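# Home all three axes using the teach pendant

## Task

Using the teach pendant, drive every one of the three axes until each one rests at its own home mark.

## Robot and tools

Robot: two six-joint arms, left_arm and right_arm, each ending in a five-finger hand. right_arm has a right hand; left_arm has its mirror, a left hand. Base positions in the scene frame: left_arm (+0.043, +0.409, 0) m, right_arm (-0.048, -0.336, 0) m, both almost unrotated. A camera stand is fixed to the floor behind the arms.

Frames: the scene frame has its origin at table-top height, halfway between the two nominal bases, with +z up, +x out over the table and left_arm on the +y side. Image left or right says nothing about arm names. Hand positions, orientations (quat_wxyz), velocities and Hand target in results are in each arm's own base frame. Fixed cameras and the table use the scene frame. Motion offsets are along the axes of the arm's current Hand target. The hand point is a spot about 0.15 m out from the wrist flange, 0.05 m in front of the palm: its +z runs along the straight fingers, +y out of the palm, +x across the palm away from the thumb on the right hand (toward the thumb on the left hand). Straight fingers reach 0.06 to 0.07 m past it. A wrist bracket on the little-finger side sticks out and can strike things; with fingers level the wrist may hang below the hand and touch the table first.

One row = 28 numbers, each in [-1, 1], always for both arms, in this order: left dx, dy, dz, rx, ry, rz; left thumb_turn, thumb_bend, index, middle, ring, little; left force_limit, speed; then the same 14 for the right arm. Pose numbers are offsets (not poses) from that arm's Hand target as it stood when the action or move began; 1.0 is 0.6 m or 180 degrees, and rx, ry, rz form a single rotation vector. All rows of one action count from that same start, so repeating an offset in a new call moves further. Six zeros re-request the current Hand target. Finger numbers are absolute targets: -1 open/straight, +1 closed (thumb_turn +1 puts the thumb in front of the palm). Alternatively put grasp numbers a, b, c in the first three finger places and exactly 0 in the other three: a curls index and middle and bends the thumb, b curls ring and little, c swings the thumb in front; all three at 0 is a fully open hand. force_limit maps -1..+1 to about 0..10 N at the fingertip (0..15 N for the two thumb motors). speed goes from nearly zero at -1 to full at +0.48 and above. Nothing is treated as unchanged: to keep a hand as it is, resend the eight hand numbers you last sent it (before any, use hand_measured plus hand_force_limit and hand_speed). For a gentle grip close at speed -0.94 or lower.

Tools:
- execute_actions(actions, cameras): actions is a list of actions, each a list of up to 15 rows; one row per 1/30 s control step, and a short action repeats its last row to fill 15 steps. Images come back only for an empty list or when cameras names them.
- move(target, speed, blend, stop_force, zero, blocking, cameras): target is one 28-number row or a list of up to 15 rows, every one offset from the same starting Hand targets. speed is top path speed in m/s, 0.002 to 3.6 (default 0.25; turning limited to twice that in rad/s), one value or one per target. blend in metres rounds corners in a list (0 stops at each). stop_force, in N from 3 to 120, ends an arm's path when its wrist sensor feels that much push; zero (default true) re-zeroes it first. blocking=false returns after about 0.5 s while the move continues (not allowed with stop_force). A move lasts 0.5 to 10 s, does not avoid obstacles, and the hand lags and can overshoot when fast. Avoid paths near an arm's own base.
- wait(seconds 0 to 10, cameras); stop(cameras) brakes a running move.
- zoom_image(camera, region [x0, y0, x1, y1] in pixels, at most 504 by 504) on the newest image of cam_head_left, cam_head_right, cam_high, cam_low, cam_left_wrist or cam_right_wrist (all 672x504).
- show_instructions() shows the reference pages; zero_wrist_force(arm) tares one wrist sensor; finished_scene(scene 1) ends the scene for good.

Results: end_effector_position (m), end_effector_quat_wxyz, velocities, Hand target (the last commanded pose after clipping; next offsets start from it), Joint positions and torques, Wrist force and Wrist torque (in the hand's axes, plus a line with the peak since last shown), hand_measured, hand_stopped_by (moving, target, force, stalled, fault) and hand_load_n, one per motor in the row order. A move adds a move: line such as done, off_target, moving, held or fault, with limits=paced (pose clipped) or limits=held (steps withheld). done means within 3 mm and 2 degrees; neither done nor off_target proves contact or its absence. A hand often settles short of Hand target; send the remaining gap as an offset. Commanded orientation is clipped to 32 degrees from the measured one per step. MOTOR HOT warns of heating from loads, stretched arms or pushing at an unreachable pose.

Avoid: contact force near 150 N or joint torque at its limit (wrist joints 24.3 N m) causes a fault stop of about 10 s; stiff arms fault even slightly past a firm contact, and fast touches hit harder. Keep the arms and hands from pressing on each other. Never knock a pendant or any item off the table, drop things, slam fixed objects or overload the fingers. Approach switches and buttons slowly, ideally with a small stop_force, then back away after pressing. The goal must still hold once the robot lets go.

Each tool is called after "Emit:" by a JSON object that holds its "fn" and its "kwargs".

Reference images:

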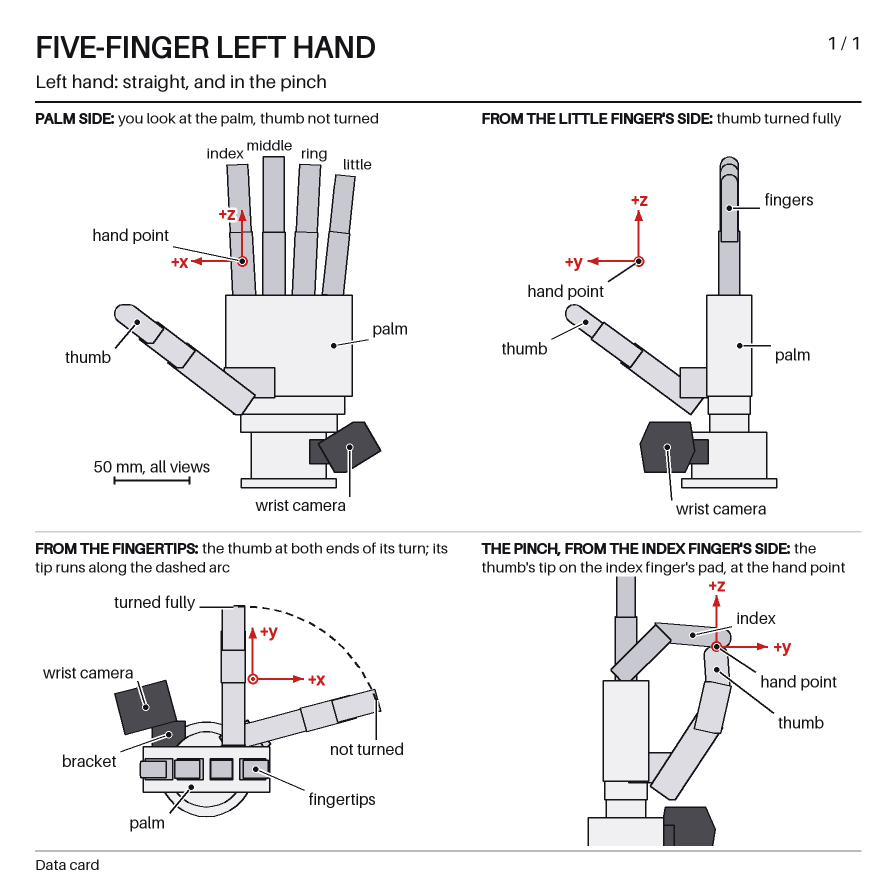

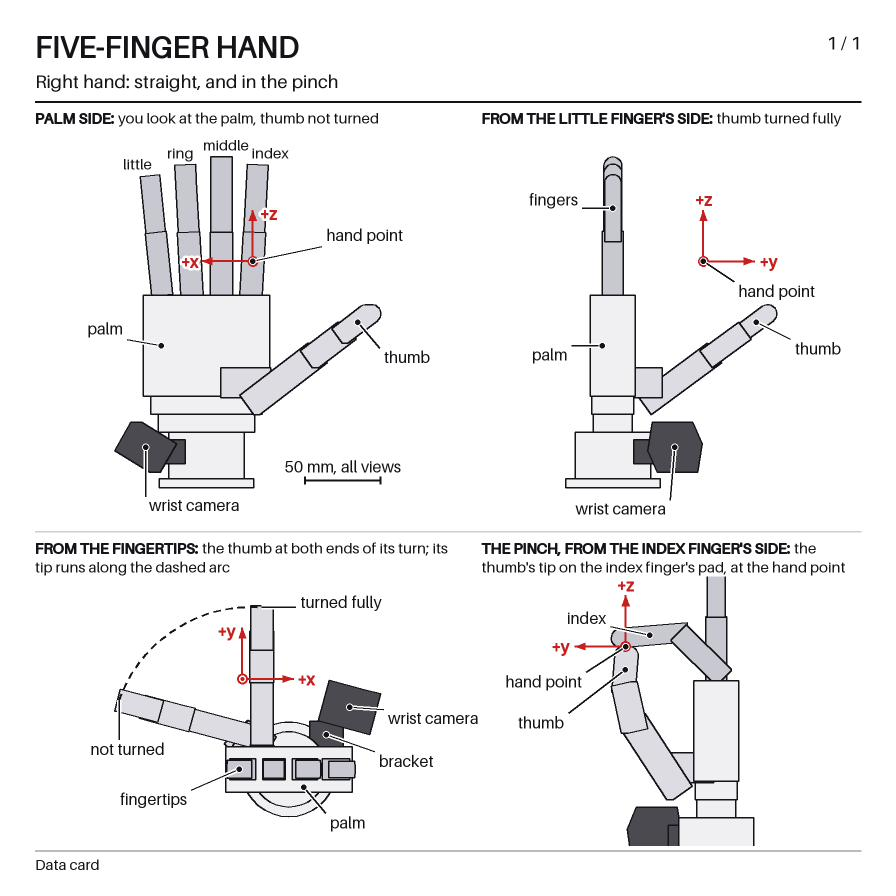

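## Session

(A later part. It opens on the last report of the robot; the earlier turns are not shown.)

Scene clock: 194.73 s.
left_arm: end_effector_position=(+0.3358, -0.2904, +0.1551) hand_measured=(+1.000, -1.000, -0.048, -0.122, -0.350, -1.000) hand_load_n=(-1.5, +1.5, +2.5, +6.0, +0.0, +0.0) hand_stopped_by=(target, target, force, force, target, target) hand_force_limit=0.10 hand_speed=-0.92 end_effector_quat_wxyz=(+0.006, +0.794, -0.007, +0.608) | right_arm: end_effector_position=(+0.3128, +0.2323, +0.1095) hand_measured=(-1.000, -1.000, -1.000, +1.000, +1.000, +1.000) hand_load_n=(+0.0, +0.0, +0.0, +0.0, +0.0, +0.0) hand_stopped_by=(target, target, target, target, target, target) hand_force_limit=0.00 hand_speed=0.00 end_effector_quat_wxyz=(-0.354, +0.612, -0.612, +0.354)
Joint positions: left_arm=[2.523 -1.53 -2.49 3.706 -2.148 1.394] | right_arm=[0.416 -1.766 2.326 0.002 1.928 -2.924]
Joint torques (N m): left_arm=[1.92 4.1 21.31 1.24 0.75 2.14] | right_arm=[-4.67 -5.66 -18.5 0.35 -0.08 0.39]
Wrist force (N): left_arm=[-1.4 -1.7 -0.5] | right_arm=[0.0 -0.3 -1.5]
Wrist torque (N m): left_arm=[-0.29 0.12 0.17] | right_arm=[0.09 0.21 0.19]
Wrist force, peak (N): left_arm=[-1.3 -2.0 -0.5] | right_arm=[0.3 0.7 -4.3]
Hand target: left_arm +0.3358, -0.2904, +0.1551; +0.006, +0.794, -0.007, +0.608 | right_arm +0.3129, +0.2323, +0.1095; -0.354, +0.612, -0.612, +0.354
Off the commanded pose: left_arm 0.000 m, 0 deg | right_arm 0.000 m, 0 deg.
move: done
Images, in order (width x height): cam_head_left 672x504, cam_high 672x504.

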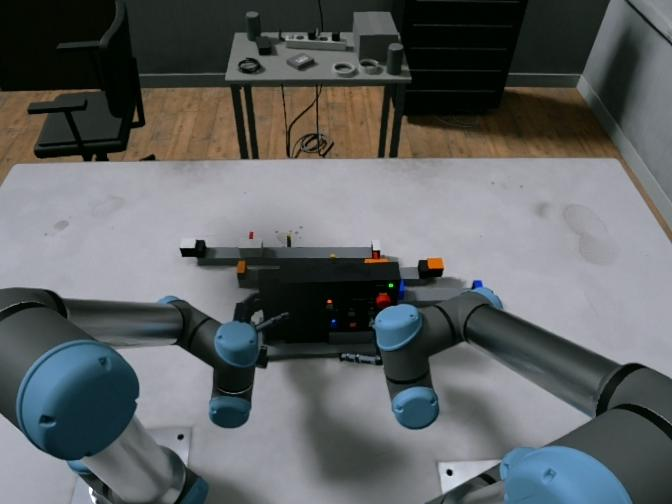

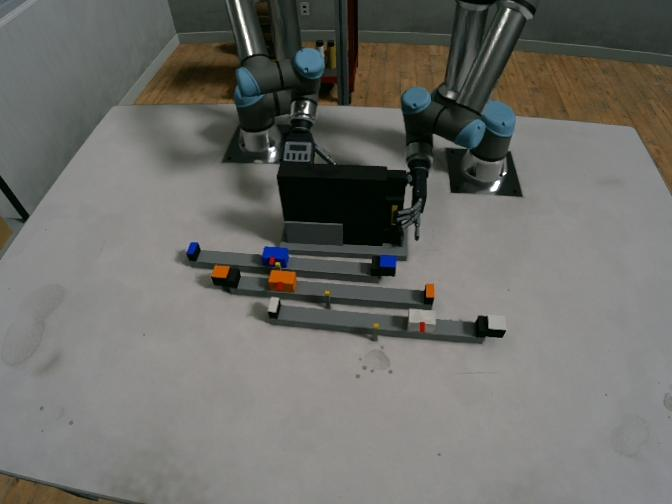

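Emit:
{"fn": "move", "kwargs": {"target": [0,0,0,0,0,0,1,-1,0.12,0.12,-0.35,-1,0.1,-0.92,0,-0.0083,0.0144,0,0,0,-1,-1,-1,1,1,1,0,0], "speed": 0.005, "stop_force": 3}}

Emit:
{"fn": "wait", "kwargs": {"seconds": 0.8}}

Emit:
{"fn": "move", "kwargs": {"target": [0,0,0,0,0,0,1,-1,0.12,0.12,-0.35,-1,0.1,-0.92,0,0.005,-0.0087,0,0,0,-1,-1,-1,1,1,1,0,0], "speed": 0.1, "cameras": ["cam_high","cam_low"]}}

Emit:
{"fn": "zoom_image", "kwargs": {"camera": "cam_high", "region": [240, 240, 310, 300]}}

Emit:
{"fn": "zoom_image", "kwargs": {"camera": "cam_low", "region": [180, 220, 250, 280]}}

Scene clock: 198.27 s.
left_arm: end_effector_position=(+0.3358, -0.2904, +0.1551) hand_measured=(+1.000, -1.000, -0.048, -0.122, -0.350, -1.000) hand_load_n=(-1.5, +1.5, +2.5, +6.0, +0.0, +0.0) hand_stopped_by=(target, target, force, force, target, target) hand_force_limit=0.10 hand_speed=-0.92 end_effector_quat_wxyz=(+0.006, +0.794, -0.007, +0.608) | right_arm: end_effector_position=(+0.3189, +0.2323, +0.1095) hand_measured=(-1.000, -1.000, -1.000, +1.000, +1.000, +1.000) hand_load_n=(-0.5, +0.0, -1.5, +0.0, +0.0, +0.0) hand_stopped_by=(target, target, target, target, target, target) hand_force_limit=0.00 hand_speed=0.00 end_effector_quat_wxyz=(-0.354, +0.612, -0.612, +0.354)
Joint positions: left_arm=[2.523 -1.53 -2.49 3.706 -2.148 1.394] | right_arm=[0.404 -1.756 2.318 -0.003 1.918 -2.931]
Joint torques (N m): left_arm=[1.74 3.81 20.71 1.23 0.85 2.23] | right_arm=[6.74 -19.45 -9.11 1.14 2.21 2.22]
Wrist force (N): left_arm=[-1.2 -1.8 -0.7] | right_arm=[0.6 0.5 -4.6]
Wrist torque (N m): left_arm=[-0.32 0.10 0.17] | right_arm=[0.19 0.20 0.33]
Wrist force, peak (N): left_arm=[-1.6 -2.0 -0.5] | right_arm=[0.5 1.0 -8.4]
Hand target: left_arm +0.3358, -0.2904, +0.1551; +0.006, +0.794, -0.007, +0.608 | right_arm +0.3189, +0.2323, +0.1095; -0.354, +0.612, -0.612, +0.354 (not the last commanded pose)
Off the commanded pose: left_arm 0.000 m, 0 deg | right_arm 0.004 m, 0 deg.
move: contact (right_arm)

Scene clock: 199.07 s.
left_arm: end_effector_position=(+0.3358, -0.2904, +0.1551) hand_measured=(+1.000, -1.000, -0.048, -0.122, -0.350, -1.000) hand_load_n=(-2.0, +1.0, +2.5, +5.5, +0.0, +0.0) hand_stopped_by=(target, target, force, force, target, target) hand_force_limit=0.10 hand_speed=-0.92 end_effector_quat_wxyz=(+0.006, +0.794, -0.007, +0.608) | right_arm: end_effector_position=(+0.3189, +0.2323, +0.1095) hand_measured=(-1.000, -1.000, -1.000, +1.000, +1.000, +1.000) hand_load_n=(-0.5, +0.0, -1.5, +0.0, +0.0, +0.0) hand_stopped_by=(target, target, target, target, target, target) hand_force_limit=0.00 hand_speed=0.00 end_effector_quat_wxyz=(-0.354, +0.612, -0.612, +0.354)
Joint positions: left_arm=[2.523 -1.53 -2.49 3.706 -2.148 1.394] | right_arm=[0.404 -1.756 2.318 -0.003 1.918 -2.931]
Joint torques (N m): left_arm=[2.26 3.69 21.54 1.26 0.74 2.23] | right_arm=[5.98 -19.06 -9.32 0.72 2.38 2.02]
Wrist force (N): left_arm=[-1.3 -1.6 -0.7] | right_arm=[0.4 0.8 -4.9]
Wrist torque (N m): left_arm=[-0.28 0.11 0.17] | right_arm=[0.24 0.23 0.32]
Wrist force, peak (N): left_arm=[-1.5 -1.9 -0.5] | right_arm=[0.4 0.8 -4.9]
Hand target: left_arm +0.3358, -0.2904, +0.1551; +0.006, +0.794, -0.007, +0.608 | right_arm +0.3189, +0.2323, +0.1095; -0.354, +0.612, -0.612, +0.354 (not the last commanded pose)
Off the commanded pose: left_arm 0.000 m, 0 deg | right_arm 0.004 m, 0 deg.
wait: 0.80 s; at rest by 0.17 s

Scene clock: 199.77 s.
left_arm: end_effector_position=(+0.3358, -0.2904, +0.1551) hand_measured=(+1.000, -1.000, -0.048, -0.122, -0.350, -1.000) hand_load_n=(-2.0, +1.5, +2.5, +5.5, +0.0, +0.0) hand_stopped_by=(target, target, force, force, target, target) hand_force_limit=0.10 hand_speed=-0.92 end_effector_quat_wxyz=(+0.006, +0.794, -0.007, +0.608) | right_arm: end_effector_position=(+0.3128, +0.2323, +0.1095) hand_measured=(-1.000, -1.000, -1.000, +1.000, +1.000, +1.000) hand_load_n=(+0.0, +0.0, +0.0, +0.0, +0.0, +0.0) hand_stopped_by=(target, target, target, target, target, target) hand_force_limit=0.00 hand_speed=0.00 end_effector_quat_wxyz=(-0.354, +0.612, -0.612, +0.354)
Joint positions: left_arm=[2.523 -1.53 -2.49 3.706 -2.148 1.394] | right_arm=[0.416 -1.766 2.326 0.002 1.928 -2.924]
Joint torques (N m): left_arm=[1.61 3.94 21.91 1.16 0.89 2.2] | right_arm=[-3.62 -5.12 -17.52 0.45 0.19 0.44]
Wrist force (N): left_arm=[-1.4 -1.9 -0.5] | right_arm=[0.2 -0.4 -1.9]
Wrist torque (N m): left_arm=[-0.34 0.10 0.18] | right_arm=[0.08 0.21 0.20]
Wrist force, peak (N): left_arm=[-1.5 -2.0 -0.6] | right_arm=[0.6 0.9 -4.4]
Hand target: left_arm +0.3358, -0.2904, +0.1551; +0.006, +0.794, -0.007, +0.608 | right_arm +0.3129, +0.2323, +0.1095; -0.354, +0.612, -0.612, +0.354
Off the commanded pose: left_arm 0.000 m, 0 deg | right_arm 0.000 m, 0 deg.
move: done
Images, in order (width x height): cam_high 672x504, cam_low 672x504.

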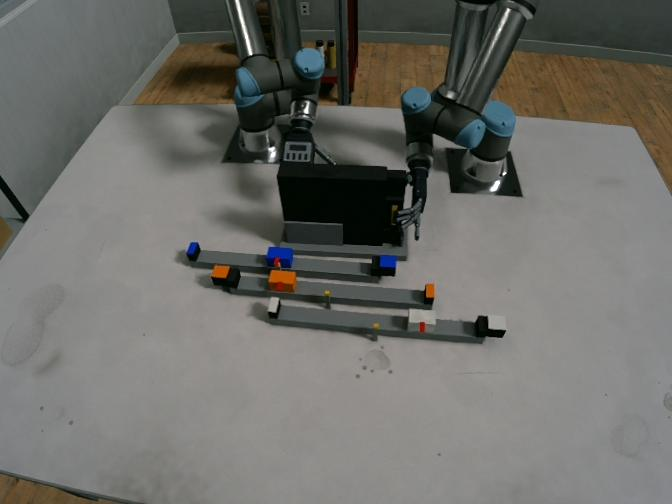

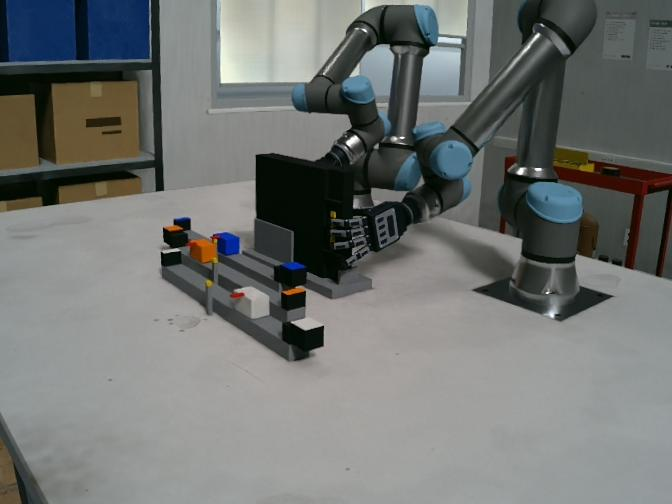

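Scaled by 7.200.

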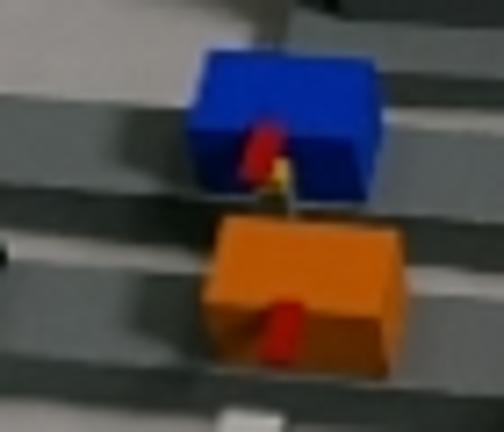

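Scaled by 7.200.

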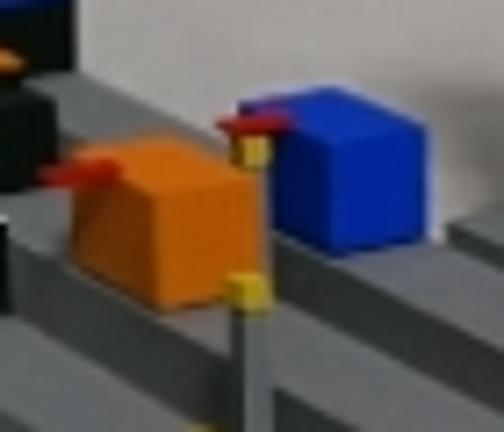

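Emit:
{"fn": "execute_actions", "kwargs": {"actions": [[[0,0,0,0,0,0,1,-1,0.12,0.12,-0.35,-1,0.1,-0.92,0,-0.0015,0.0026,0,0,0,-1,-1,-1,1,1,1,0,0],[0,0,0,0,0,0,1,-1,0.12,0.12,-0.35,-1,0.1,-0.92,0,-0.0031,0.0053,0,0,0,-1,-1,-1,1,1,1,0,0],[0,0,0,0,0,0,1,-1,0.12,0.12,-0.35,-1,0.1,-0.92,0,-0.0046,0.0079,0,0,0,-1,-1,-1,1,1,1,0,0]],[[0,0,0,0,0,0,1,-1,0.12,0.12,-0.35,-1,0.1,-0.92,0,0.0015,-0.0026,0,0,0,-1,-1,-1,1,1,1,0,0],[0,0,0,0,0,0,1,-1,0.12,0.12,-0.35,-1,0.1,-0.92,0,0.0031,-0.0053,0,0,0,-1,-1,-1,1,1,1,0,0],[0,0,0,0,0,0,1,-1,0.12,0.12,-0.35,-1,0.1,-0.92,0,0.0046,-0.0079,0,0,0,-1,-1,-1,1,1,1,0,0]]], "cameras": ["cam_high","cam_low","cam_head_left"]}}

Emit:
{"fn": "zoom_image", "kwargs": {"camera": "cam_high", "region": [240, 240, 310, 300]}}

Emit:
{"fn": "zoom_image", "kwargs": {"camera": "cam_low", "region": [180, 220, 250, 280]}}

Scene clock: 203.17 s.
left_arm: end_effector_position=(+0.3358, -0.2904, +0.1551) hand_measured=(+1.000, -1.000, -0.048, -0.122, -0.350, -1.000) hand_load_n=(-1.5, +1.0, +2.5, +6.0, +0.0, +0.0) hand_stopped_by=(target, target, force, force, target, target) hand_force_limit=0.10 hand_speed=-0.92 end_effector_quat_wxyz=(+0.006, +0.794, -0.007, +0.608) | right_arm: end_effector_position=(+0.3129, +0.2323, +0.1095) hand_measured=(-1.000, -1.000, -1.000, +1.000, +1.000, +1.000) hand_load_n=(+0.0, +0.0, +0.0, +0.0, +0.0, +0.0) hand_stopped_by=(target, target, target, target, target, target) hand_force_limit=0.00 hand_speed=0.00 end_effector_quat_wxyz=(-0.354, +0.612, -0.612, +0.354)
Joint positions: left_arm=[2.523 -1.53 -2.49 3.706 -2.148 1.394] | right_arm=[0.416 -1.765 2.326 0.002 1.928 -2.924]
Joint torques (N m): left_arm=[1.92 3.76 21.63 1.13 0.73 2.36] | right_arm=[-3.8 0.37 -26.91 -1.01 -1.84 -2.03]
Wrist force (N): left_arm=[-1.4 -1.8 -0.5] | right_arm=[-0.1 -0.4 -1.4]
Wrist torque (N m): left_arm=[-0.32 0.09 0.18] | right_arm=[0.07 0.23 0.27]
Wrist force, peak (N): left_arm=[-1.6 -1.9 -0.7] | right_arm=[0.7 0.2 -5.2]
Hand target: left_arm +0.3358, -0.2904, +0.1551; +0.006, +0.794, -0.007, +0.608 | right_arm +0.3129, +0.2323, +0.1095; -0.354, +0.612, -0.612, +0.354
Off the commanded pose: left_arm 0.000 m, 0 deg | right_arm 0.000 m, 0 deg.
Step readings (end_effector_position of left_arm | right_arm):
0: (+0.3358, -0.2904, +0.1551) | (+0.3129, +0.2323, +0.1095)
1: (+0.3358, -0.2904, +0.1551) | (+0.3130, +0.2323, +0.1095)
2: (+0.3358, -0.2904, +0.1551) | (+0.3134, +0.2323, +0.1095)
4: (+0.3358, -0.2904, +0.1551) | (+0.3161, +0.2323, +0.1095)
8: (+0.3358, -0.2904, +0.1551) | (+0.3189, +0.2323, +0.1095)
15: (+0.3358, -0.2904, +0.1551) | (+0.3184, +0.2323, +0.1095)
16: (+0.3358, -0.2904, +0.1551) | (+0.3184, +0.2323, +0.1095)
17: (+0.3358, -0.2904, +0.1551) | (+0.3180, +0.2323, +0.1095)
19: (+0.3358, -0.2904, +0.1551) | (+0.3151, +0.2323, +0.1095)
23: (+0.3358, -0.2904, +0.1551) | (+0.3124, +0.2323, +0.1095)
30: (+0.3358, -0.2904, +0.1551) | (+0.3129, +0.2323, +0.1095)
Images, in order (width x height): cam_head_left 672x504, cam_high 672x504, cam_low 672x504.

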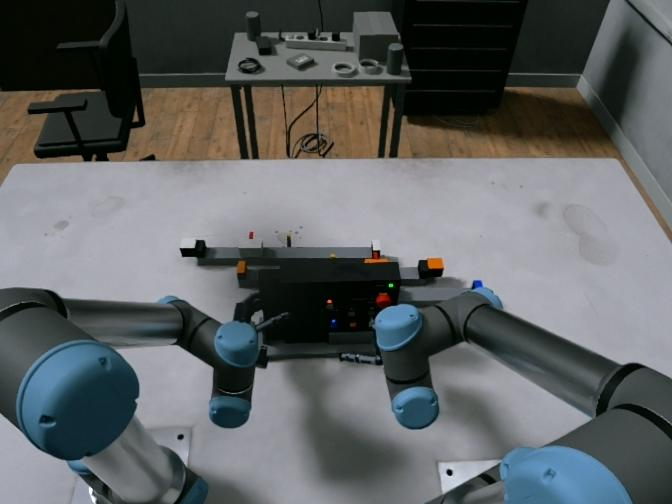

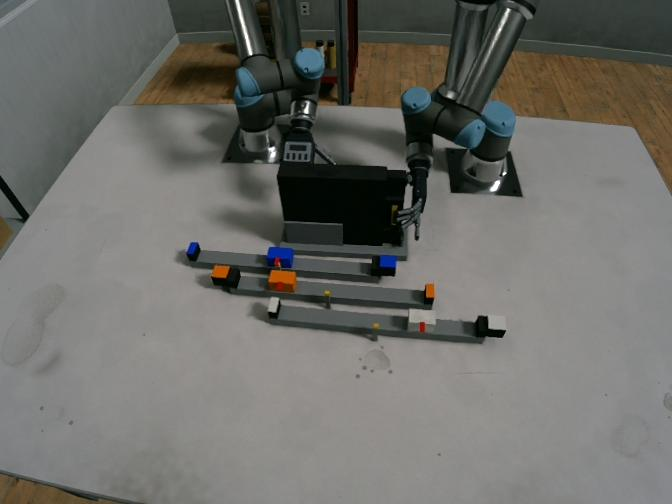

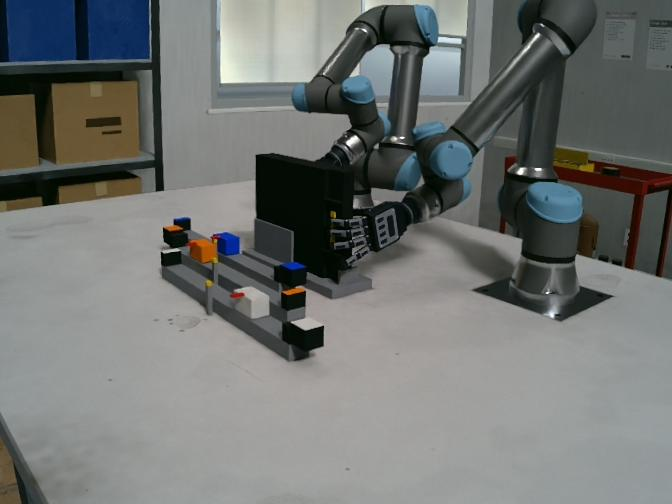

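Scaled by 7.200.

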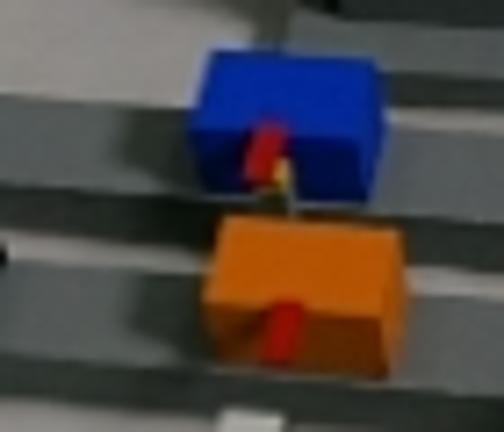

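Scaled by 7.200.

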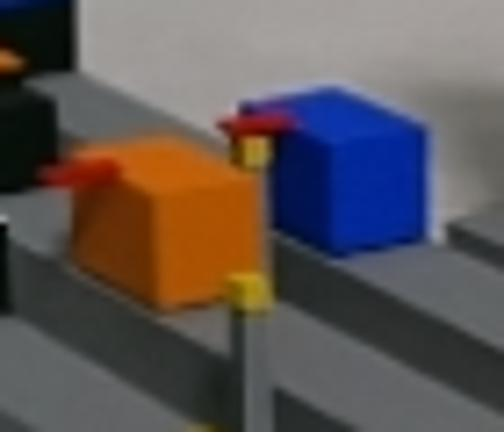

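Emit:
{"fn": "execute_actions", "kwargs": {"actions": [[[0,0,0,0,0,0,1,-1,0.12,0.12,-0.35,-1,0.1,-0.92,0,-0.0018,0.0032,0,0,0,-1,-1,-1,1,1,1,0,0],[0,0,0,0,0,0,1,-1,0.12,0.12,-0.35,-1,0.1,-0.92,0,-0.0037,0.0064,0,0,0,-1,-1,-1,1,1,1,0,0],[0,0,0,0,0,0,1,-1,0.12,0.12,-0.35,-1,0.1,-0.92,0,-0.0055,0.0095,0,0,0,-1,-1,-1,1,1,1,0,0]],[[0,0,0,0,0,0,1,-1,0.12,0.12,-0.35,-1,0.1,-0.92,0,0.0018,-0.0032,0,0,0,-1,-1,-1,1,1,1,0,0],[0,0,0,0,0,0,1,-1,0.12,0.12,-0.35,-1,0.1,-0.92,0,0.0037,-0.0064,0,0,0,-1,-1,-1,1,1,1,0,0],[0,0,0,0,0,0,1,-1,0.12,0.12,-0.35,-1,0.1,-0.92,0,0.0055,-0.0095,0,0,0,-1,-1,-1,1,1,1,0,0]]], "cameras": ["cam_high","cam_low","cam_head_left"]}}

Emit:
{"fn": "zoom_image", "kwargs": {"camera": "cam_high", "region": [240, 240, 310, 300]}}

Emit:
{"fn": "zoom_image", "kwargs": {"camera": "cam_low", "region": [180, 220, 250, 280]}}

Emit:
{"fn": "zoom_image", "kwargs": {"camera": "cam_head_left", "region": [310, 260, 420, 340]}}

Scene clock: 206.23 s.
left_arm: end_effector_position=(+0.3358, -0.2904, +0.1551) hand_measured=(+1.000, -1.000, -0.048, -0.122, -0.350, -1.000) hand_load_n=(-2.0, +1.0, +2.5, +6.0, +0.0, +0.5) hand_stopped_by=(target, target, force, force, target, target) hand_force_limit=0.10 hand_speed=-0.92 end_effector_quat_wxyz=(+0.006, +0.794, -0.007, +0.608) | right_arm: end_effector_position=(+0.3129, +0.2323, +0.1095) hand_measured=(-1.000, -1.000, -1.000, +1.000, +1.000, +1.000) hand_load_n=(-0.5, +0.0, +0.0, +0.0, +0.0, +0.0) hand_stopped_by=(target, target, target, target, target, target) hand_force_limit=0.00 hand_speed=0.00 end_effector_quat_wxyz=(-0.354, +0.612, -0.612, +0.354)
Joint positions: left_arm=[2.523 -1.53 -2.49 3.706 -2.148 1.394] | right_arm=[0.416 -1.765 2.326 0.002 1.928 -2.924]
Joint torques (N m): left_arm=[1.76 4.12 21.09 1.1 0.89 2.08] | right_arm=[-1.05 0.96 -24.86 -0.9 -2.04 -2.03]
Wrist force (N): left_arm=[-1.5 -2.0 0.2] | right_arm=[0.1 -0.4 -1.4]
Wrist torque (N m): left_arm=[-0.32 0.14 0.17] | right_arm=[0.06 0.20 0.30]
Wrist force, peak (N): left_arm=[-0.5 -1.9 3.3] | right_arm=[1.6 6.2 -33.7]
Hand target: left_arm +0.3358, -0.2904, +0.1551; +0.006, +0.794, -0.007, +0.608 | right_arm +0.3129, +0.2323, +0.1095; -0.354, +0.612, -0.612, +0.354
Off the commanded pose: left_arm 0.000 m, 0 deg | right_arm 0.000 m, 0 deg.
Step readings (end_effector_position of left_arm | right_arm):
0: (+0.3358, -0.2904, +0.1551) | (+0.3129, +0.2323, +0.1095)
1: (+0.3358, -0.2904, +0.1551) | (+0.3130, +0.2323, +0.1095)
2: (+0.3358, -0.2904, +0.1551) | (+0.3135, +0.2323, +0.1095)
4: (+0.3358, -0.2904, +0.1551) | (+0.3171, +0.2323, +0.1095)
8: (+0.3358, -0.2904, +0.1551) | (+0.3200, +0.2323, +0.1095)
15: (+0.3358, -0.2904, +0.1551) | (+0.3196, +0.2323, +0.1095)
16: (+0.3358, -0.2904, +0.1551) | (+0.3195, +0.2323, +0.1095)
17: (+0.3358, -0.2904, +0.1551) | (+0.3189, +0.2323, +0.1095)
19: (+0.3358, -0.2904, +0.1551) | (+0.3157, +0.2323, +0.1095)
23: (+0.3358, -0.2904, +0.1551) | (+0.3123, +0.2323, +0.1095)
30: (+0.3358, -0.2904, +0.1551) | (+0.3129, +0.2323, +0.1095)
Images, in order (width x height): cam_head_left 672x504, cam_high 672x504, cam_low 672x504.

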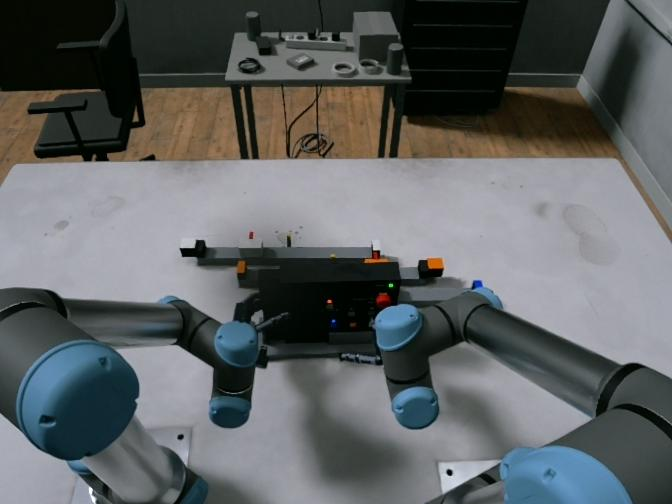

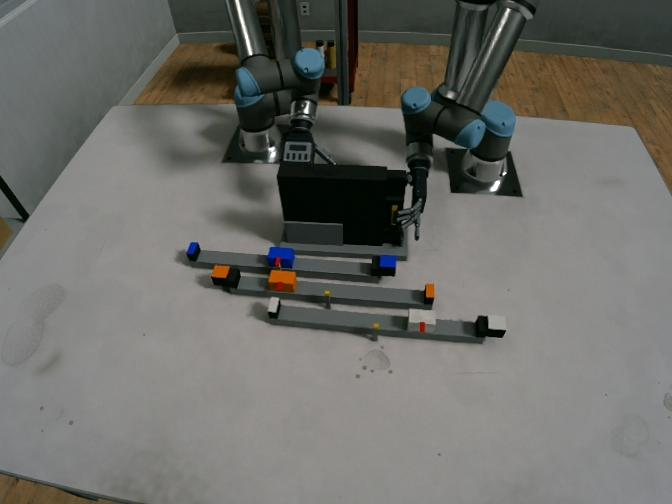

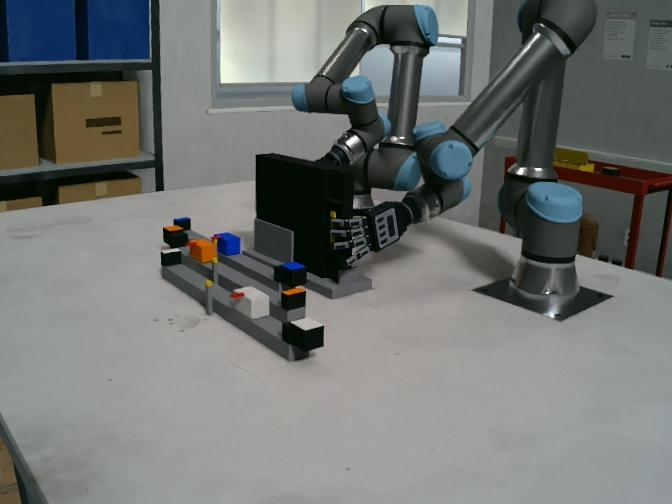

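Scaled by 7.200.

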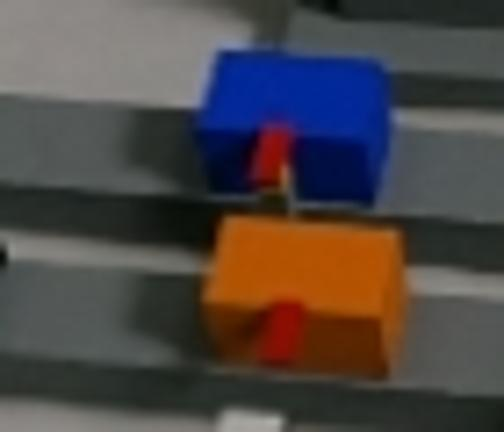

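Scaled by 7.200.

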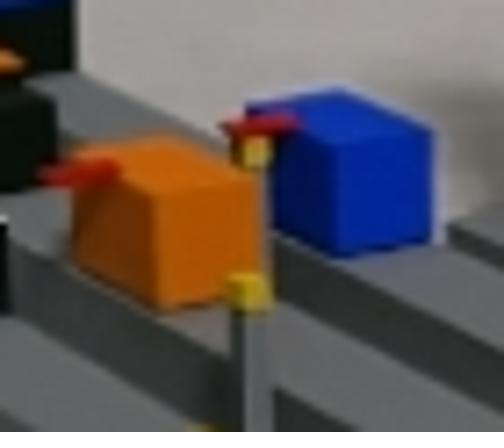

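Scaled by 4.582.

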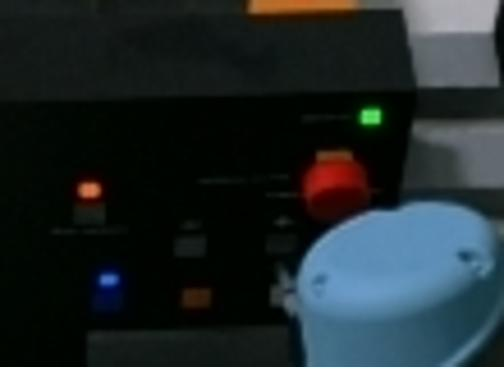

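Emit:
{"fn": "wait", "kwargs": {"seconds": 0.1, "cameras": ["cam_head_right","cam_right_wrist","cam_high"]}}

Emit:
{"fn": "zoom_image", "kwargs": {"camera": "cam_head_right", "region": [350, 250, 450, 320]}}

Emit:
{"fn": "zoom_image", "kwargs": {"camera": "cam_high", "region": [264, 250, 294, 276]}}

Scene clock: 207.07 s.
left_arm: end_effector_position=(+0.3358, -0.2904, +0.1551) hand_measured=(+1.000, -1.000, -0.048, -0.122, -0.350, -1.000) hand_load_n=(-2.0, +1.0, +2.5, +6.0, +0.0, +0.0) hand_stopped_by=(target, target, force, force, target, target) hand_force_limit=0.10 hand_speed=-0.92 end_effector_quat_wxyz=(+0.006, +0.794, -0.007, +0.608) | right_arm: end_effector_position=(+0.3129, +0.2323, +0.1095) hand_measured=(-1.000, -1.000, -1.000, +1.000, +1.000, +1.000) hand_load_n=(+0.0, +0.0, +0.0, +0.0, -0.5, +0.0) hand_stopped_by=(target, target, target, target, target, target) hand_force_limit=0.00 hand_speed=0.00 end_effector_quat_wxyz=(-0.354, +0.612, -0.612, +0.354)
Joint positions: left_arm=[2.523 -1.53 -2.49 3.706 -2.148 1.394] | right_arm=[0.416 -1.765 2.326 0.002 1.928 -2.924]
Joint torques (N m): left_arm=[1.59 3.3 21.55 1.22 0.83 2.17] | right_arm=[2.63 1.03 -25.14 -0.88 -1.88 -1.93]
Wrist force (N): left_arm=[-1.2 -2.0 0.1] | right_arm=[0.2 0.1 -1.6]
Wrist torque (N m): left_arm=[-0.31 0.10 0.18] | right_arm=[0.14 0.18 0.33]
Wrist force, peak (N): left_arm=[-1.5 -2.2 0.1] | right_arm=[0.1 -0.4 -1.7]
Hand target: left_arm +0.3358, -0.2904, +0.1551; +0.006, +0.794, -0.007, +0.608 | right_arm +0.3129, +0.2323, +0.1095; -0.354, +0.612, -0.612, +0.354
Off the commanded pose: left_arm 0.000 m, 0 deg | right_arm 0.000 m, 0 deg.
wait: 0.10 s; at rest from the start
Images, in order (width x height): cam_head_right 672x504, cam_high 672x504, cam_right_wrist 672x504.

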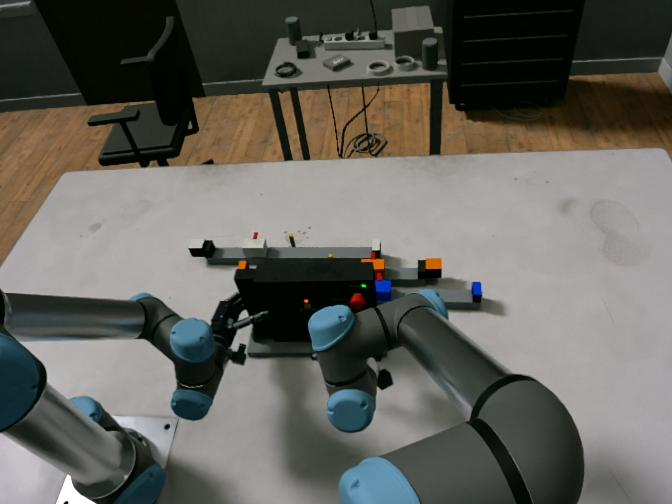

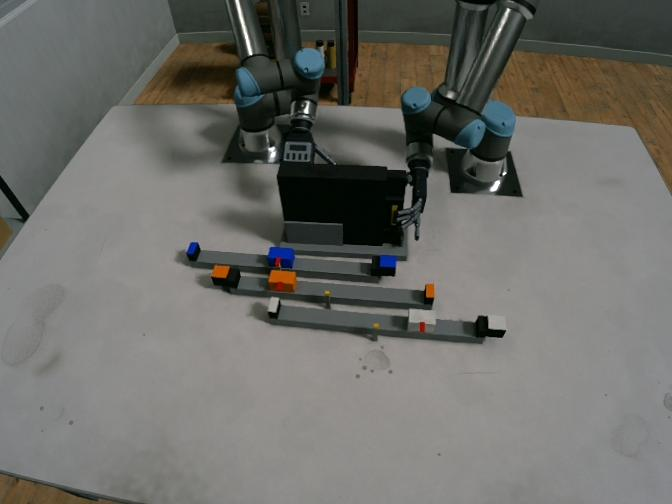

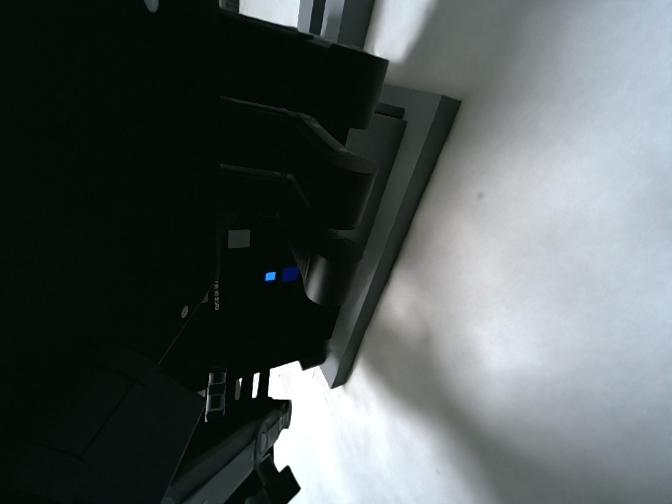

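Scaled by 5.040.

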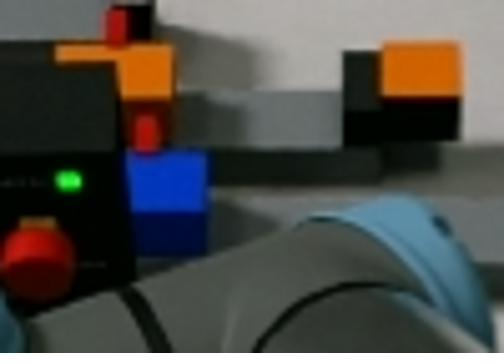

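Scaled by 16.800.

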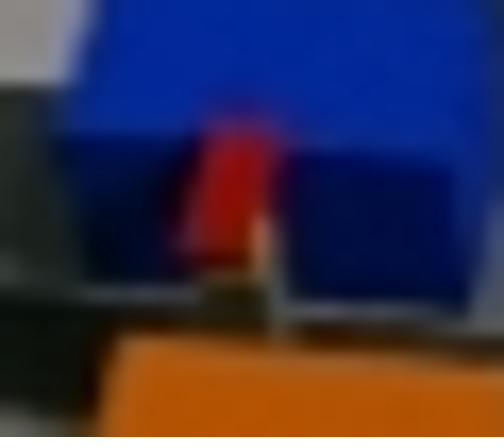

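Emit:
{"fn": "move", "kwargs": {"target": [[0,0,0,0,0,0,1,-1,0.12,0.12,-0.35,-1,0.1,-0.92,0,0.0149,-0.0258,0,0,0,-1,-1,-1,1,1,1,0,0],[0,0,0,0,0,0,1,-1,0.12,0.12,-0.35,-1,0.1,-0.92,-0.0767,0.0821,0.013,0,0,0,-1,-1,-1,1,1,1,0,0],[0,0,0,0,0,0,1,-1,0.12,0.12,-0.35,-1,0.1,-0.92,-0.0767,0.0712,0.0319,0,0,0,-1,-1,-1,1,1,1,0,0]], "speed": 0.08, "blend": [0.005,0.005,0], "cameras": ["cam_right_wrist","cam_head_left"]}}

Emit:
{"fn": "zoom_image", "kwargs": {"camera": "cam_right_wrist", "region": [200, 0, 420, 260]}}

Scene clock: 213.00 s.
left_arm: end_effector_position=(+0.3358, -0.2904, +0.1551) hand_measured=(+1.000, -1.000, -0.048, -0.122, -0.350, -1.000) hand_load_n=(-2.0, +1.5, +2.5, +5.5, +0.0, +0.0) hand_stopped_by=(target, target, force, force, target, target) hand_force_limit=0.10 hand_speed=-0.92 end_effector_quat_wxyz=(+0.006, +0.794, -0.007, +0.608) | right_arm: end_effector_position=(+0.3082, +0.2784, +0.0629) hand_measured=(-1.000, -1.000, -1.000, +1.000, +1.000, +1.000) hand_load_n=(-0.5, +0.0, -0.5, +0.0, +0.0, +0.0) hand_stopped_by=(target, target, target, target, target, target) hand_force_limit=0.00 hand_speed=0.00 end_effector_quat_wxyz=(-0.354, +0.612, -0.612, +0.354)
Joint positions: left_arm=[2.523 -1.53 -2.49 3.706 -2.148 1.394] | right_arm=[0.61 -1.547 2.291 -0.132 2.09 -2.805]
Joint torques (N m): left_arm=[1.04 3.56 21.14 1.13 0.85 2.25] | right_arm=[-2.62 -25.66 -6.25 1.86 1.76 1.39]
Wrist force (N): left_arm=[-1.2 -2.1 -0.4] | right_arm=[0.1 -0.4 -1.5]
Wrist torque (N m): left_arm=[-0.34 0.10 0.18] | right_arm=[0.07 0.18 0.18]
Wrist force, peak (N): left_arm=[-1.4 -2.2 0.0] | right_arm=[1.1 -0.2 -2.2]
Hand target: left_arm +0.3358, -0.2904, +0.1551; +0.006, +0.794, -0.007, +0.608 | right_arm +0.3082, +0.2784, +0.0630; -0.354, +0.612, -0.612, +0.354
Off the commanded pose: left_arm 0.000 m, 0 deg | right_arm 0.000 m, 0 deg.
move: done
Images, in order (width x height): cam_head_left 672x504, cam_right_wrist 672x504.

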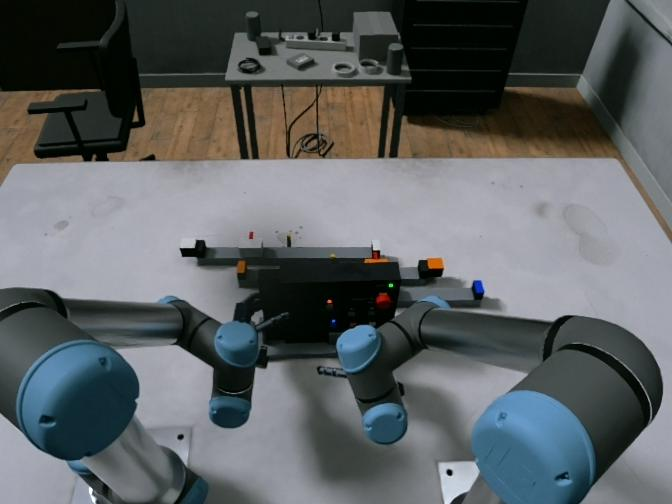

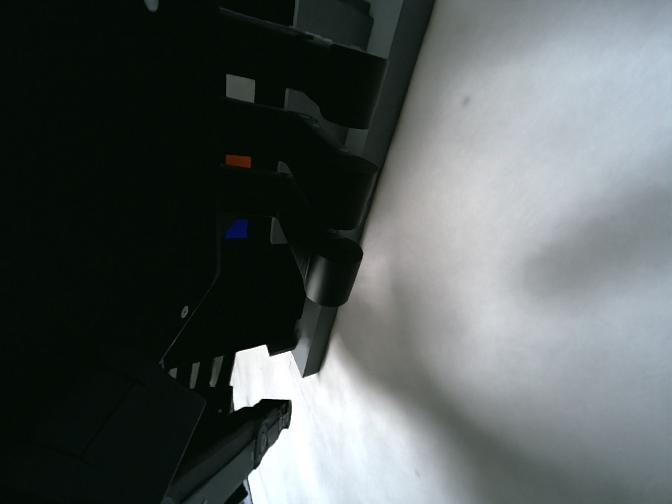

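Scaled by 1.938.

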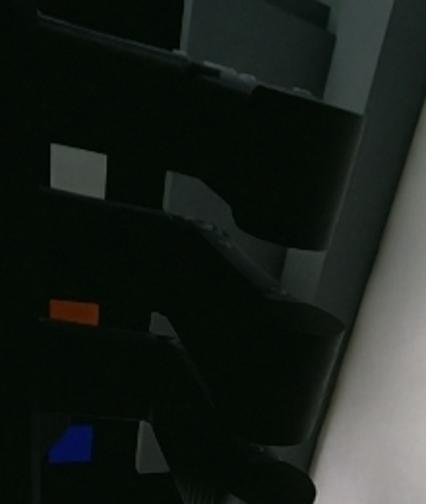

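Emit:
{"fn": "move", "kwargs": {"target": [0,0,0,0,0,0,1,-1,0.12,0.12,-0.35,-1,0.1,-0.92,0.01,-0.0058,-0.0033,0,0,0,-1,-1,-1,1,1,1,0,0], "speed": 0.05}}

Emit:
{"fn": "move", "kwargs": {"target": [0,0,0,0,0,0,1,-1,0.12,0.12,-0.35,-1,0.1,-0.92,0,-0.0117,0.0202,0,0,0,-1,-1,-1,1,1,1,0,0], "speed": 0.005, "stop_force": 3}}

Emit:
{"fn": "move", "kwargs": {"target": [0,0,0,0,0,0,1,-1,0.12,0.12,-0.35,-1,0.1,-0.92,0,0.01,-0.0173,0,0,0,-1,-1,-1,1,1,1,0,0], "speed": 0.1, "cameras": ["cam_right_wrist","cam_head_left"]}}

Emit:
{"fn": "zoom_image", "kwargs": {"camera": "cam_head_left", "region": [310, 260, 420, 340]}}

Emit:
{"fn": "zoom_image", "kwargs": {"camera": "cam_right_wrist", "region": [200, 0, 420, 260]}}

Scene clock: 216.33 s.
left_arm: end_effector_position=(+0.3358, -0.2904, +0.1551) hand_measured=(+1.000, -1.000, -0.048, -0.122, -0.350, -1.000) hand_load_n=(-2.0, +1.5, +2.5, +6.0, +0.0, +0.0) hand_stopped_by=(target, target, force, force, target, target) hand_force_limit=0.10 hand_speed=-0.92 end_effector_quat_wxyz=(+0.006, +0.794, -0.007, +0.608) | right_arm: end_effector_position=(+0.3081, +0.2723, +0.0670) hand_measured=(-1.000, -1.000, -1.000, +1.000, +1.000, +1.000) hand_load_n=(-0.5, +0.0, +0.0, +0.0, +0.0, +0.0) hand_stopped_by=(target, target, target, target, target, target) hand_force_limit=0.00 hand_speed=0.00 end_effector_quat_wxyz=(-0.354, +0.612, -0.612, +0.354)
Joint positions: left_arm=[2.523 -1.53 -2.49 3.706 -2.148 1.394] | right_arm=[0.589 -1.572 2.302 -0.123 2.073 -2.819]
Joint torques (N m): left_arm=[1.42 3.68 21.4 0.99 0.84 2.23] | right_arm=[7.47 -5.11 -20.22 -0.36 2.06 1.79]
Wrist force (N): left_arm=[-1.2 -1.8 -0.1] | right_arm=[0.1 -0.8 -1.4]
Wrist torque (N m): left_arm=[-0.31 0.11 0.17] | right_arm=[0.01 0.18 0.29]
Wrist force, peak (N): left_arm=[-1.6 -2.1 0.0] | right_arm=[0.4 -0.8 -1.7]
Hand target: left_arm +0.3358, -0.2904, +0.1551; +0.006, +0.794, -0.007, +0.608 | right_arm +0.3082, +0.2724, +0.0670; -0.354, +0.612, -0.612, +0.354
Off the commanded pose: left_arm 0.000 m, 0 deg | right_arm 0.000 m, 0 deg.
move: done

Scene clock: 219.40 s.
left_arm: end_effector_position=(+0.3358, -0.2904, +0.1551) hand_measured=(+1.000, -1.000, -0.048, -0.122, -0.350, -1.000) hand_load_n=(-2.0, +1.0, +2.5, +6.0, +0.0, +0.0) hand_stopped_by=(target, target, force, force, target, target) hand_force_limit=0.10 hand_speed=-0.92 end_effector_quat_wxyz=(+0.006, +0.794, -0.007, +0.608) | right_arm: end_effector_position=(+0.3183, +0.2724, +0.0670) hand_measured=(-1.000, -1.000, -1.000, +1.000, +1.000, +1.000) hand_load_n=(+0.0, +0.0, -1.0, +0.0, +0.0, +0.0) hand_stopped_by=(target, target, target, target, target, target) hand_force_limit=0.00 hand_speed=0.00 end_effector_quat_wxyz=(-0.354, +0.612, -0.612, +0.354)
Joint positions: left_arm=[2.523 -1.53 -2.49 3.706 -2.148 1.394] | right_arm=[0.566 -1.561 2.29 -0.129 2.054 -2.834]
Joint torques (N m): left_arm=[1.33 4.23 21.22 1.12 0.82 2.22] | right_arm=[6.32 -25.65 -7.14 0.91 2.58 2.29]
Wrist force (N): left_arm=[-1.1 -2.0 -0.2] | right_arm=[0.3 0.0 -5.5]
Wrist torque (N m): left_arm=[-0.35 0.11 0.18] | right_arm=[0.25 0.16 0.28]
Wrist force, peak (N): left_arm=[-1.4 -2.1 -0.1] | right_arm=[0.2 0.6 -9.5]
Hand target: left_arm +0.3358, -0.2904, +0.1551; +0.006, +0.794, -0.007, +0.608 | right_arm +0.3183, +0.2724, +0.0670; -0.354, +0.612, -0.612, +0.354 (not the last commanded pose)
Off the commanded pose: left_arm 0.000 m, 0 deg | right_arm 0.004 m, 0 deg.
move: contact (right_arm)

Scene clock: 220.10 s.
left_arm: end_effector_position=(+0.3358, -0.2904, +0.1551) hand_measured=(+1.000, -1.000, -0.048, -0.122, -0.350, -1.000) hand_load_n=(-2.0, +1.0, +2.5, +6.0, +0.0, +0.0) hand_stopped_by=(target, target, force, force, target, target) hand_force_limit=0.10 hand_speed=-0.92 end_effector_quat_wxyz=(+0.006, +0.794, -0.007, +0.608) | right_arm: end_effector_position=(+0.3062, +0.2723, +0.0670) hand_measured=(-1.000, -1.000, -1.000, +1.000, +1.000, +1.000) hand_load_n=(+0.0, +0.0, +0.0, +0.0, +0.0, +0.0) hand_stopped_by=(target, target, target, target, target, target) hand_force_limit=0.00 hand_speed=0.00 end_effector_quat_wxyz=(-0.354, +0.612, -0.613, +0.354)
Joint positions: left_arm=[2.523 -1.53 -2.49 3.706 -2.148 1.394] | right_arm=[0.594 -1.574 2.304 -0.122 2.077 -2.816]
Joint torques (N m): left_arm=[1.05 4.22 21.44 1.01 0.8 2.12] | right_arm=[-4.53 -4.69 -22.96 0.02 -1.96 -1.56]
Wrist force (N): left_arm=[-1.5 -2.1 0.0] | right_arm=[0.2 -0.4 -1.4]
Wrist torque (N m): left_arm=[-0.36 0.14 0.16] | right_arm=[0.08 0.17 0.18]
Wrist force, peak (N): left_arm=[-1.5 -2.1 0.0] | right_arm=[0.0 0.4 -5.1]
Hand target: left_arm +0.3358, -0.2904, +0.1551; +0.006, +0.794, -0.007, +0.608 | right_arm +0.3063, +0.2724, +0.0670; -0.354, +0.612, -0.612, +0.354
Off the commanded pose: left_arm 0.000 m, 0 deg | right_arm 0.000 m, 0 deg.
move: done
Images, in order (width x height): cam_head_left 672x504, cam_right_wrist 672x504.

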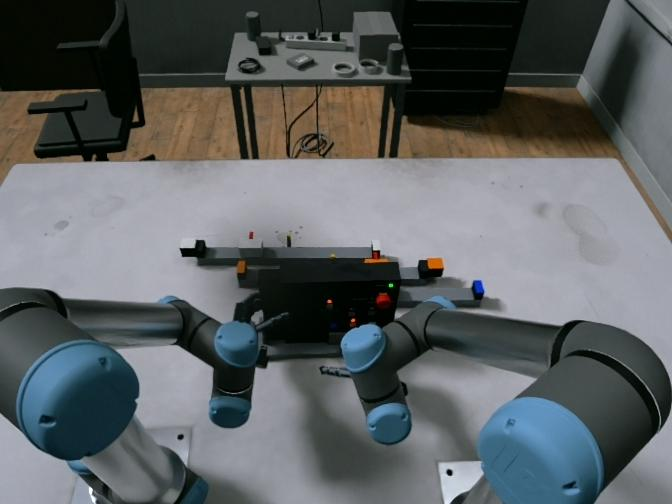

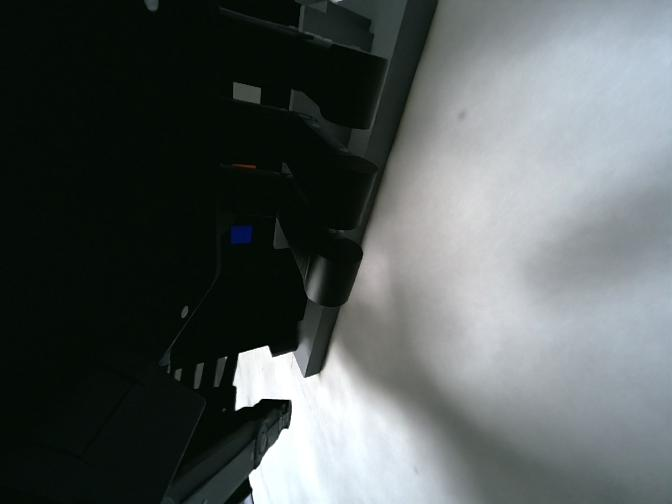

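Scaled by 4.582.

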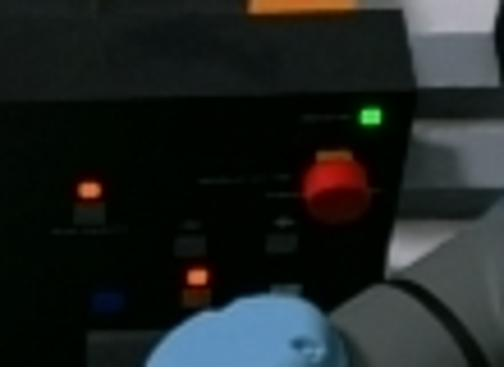

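Scaled by 1.938.

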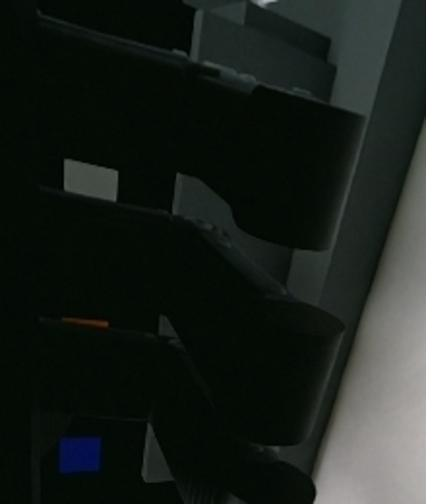

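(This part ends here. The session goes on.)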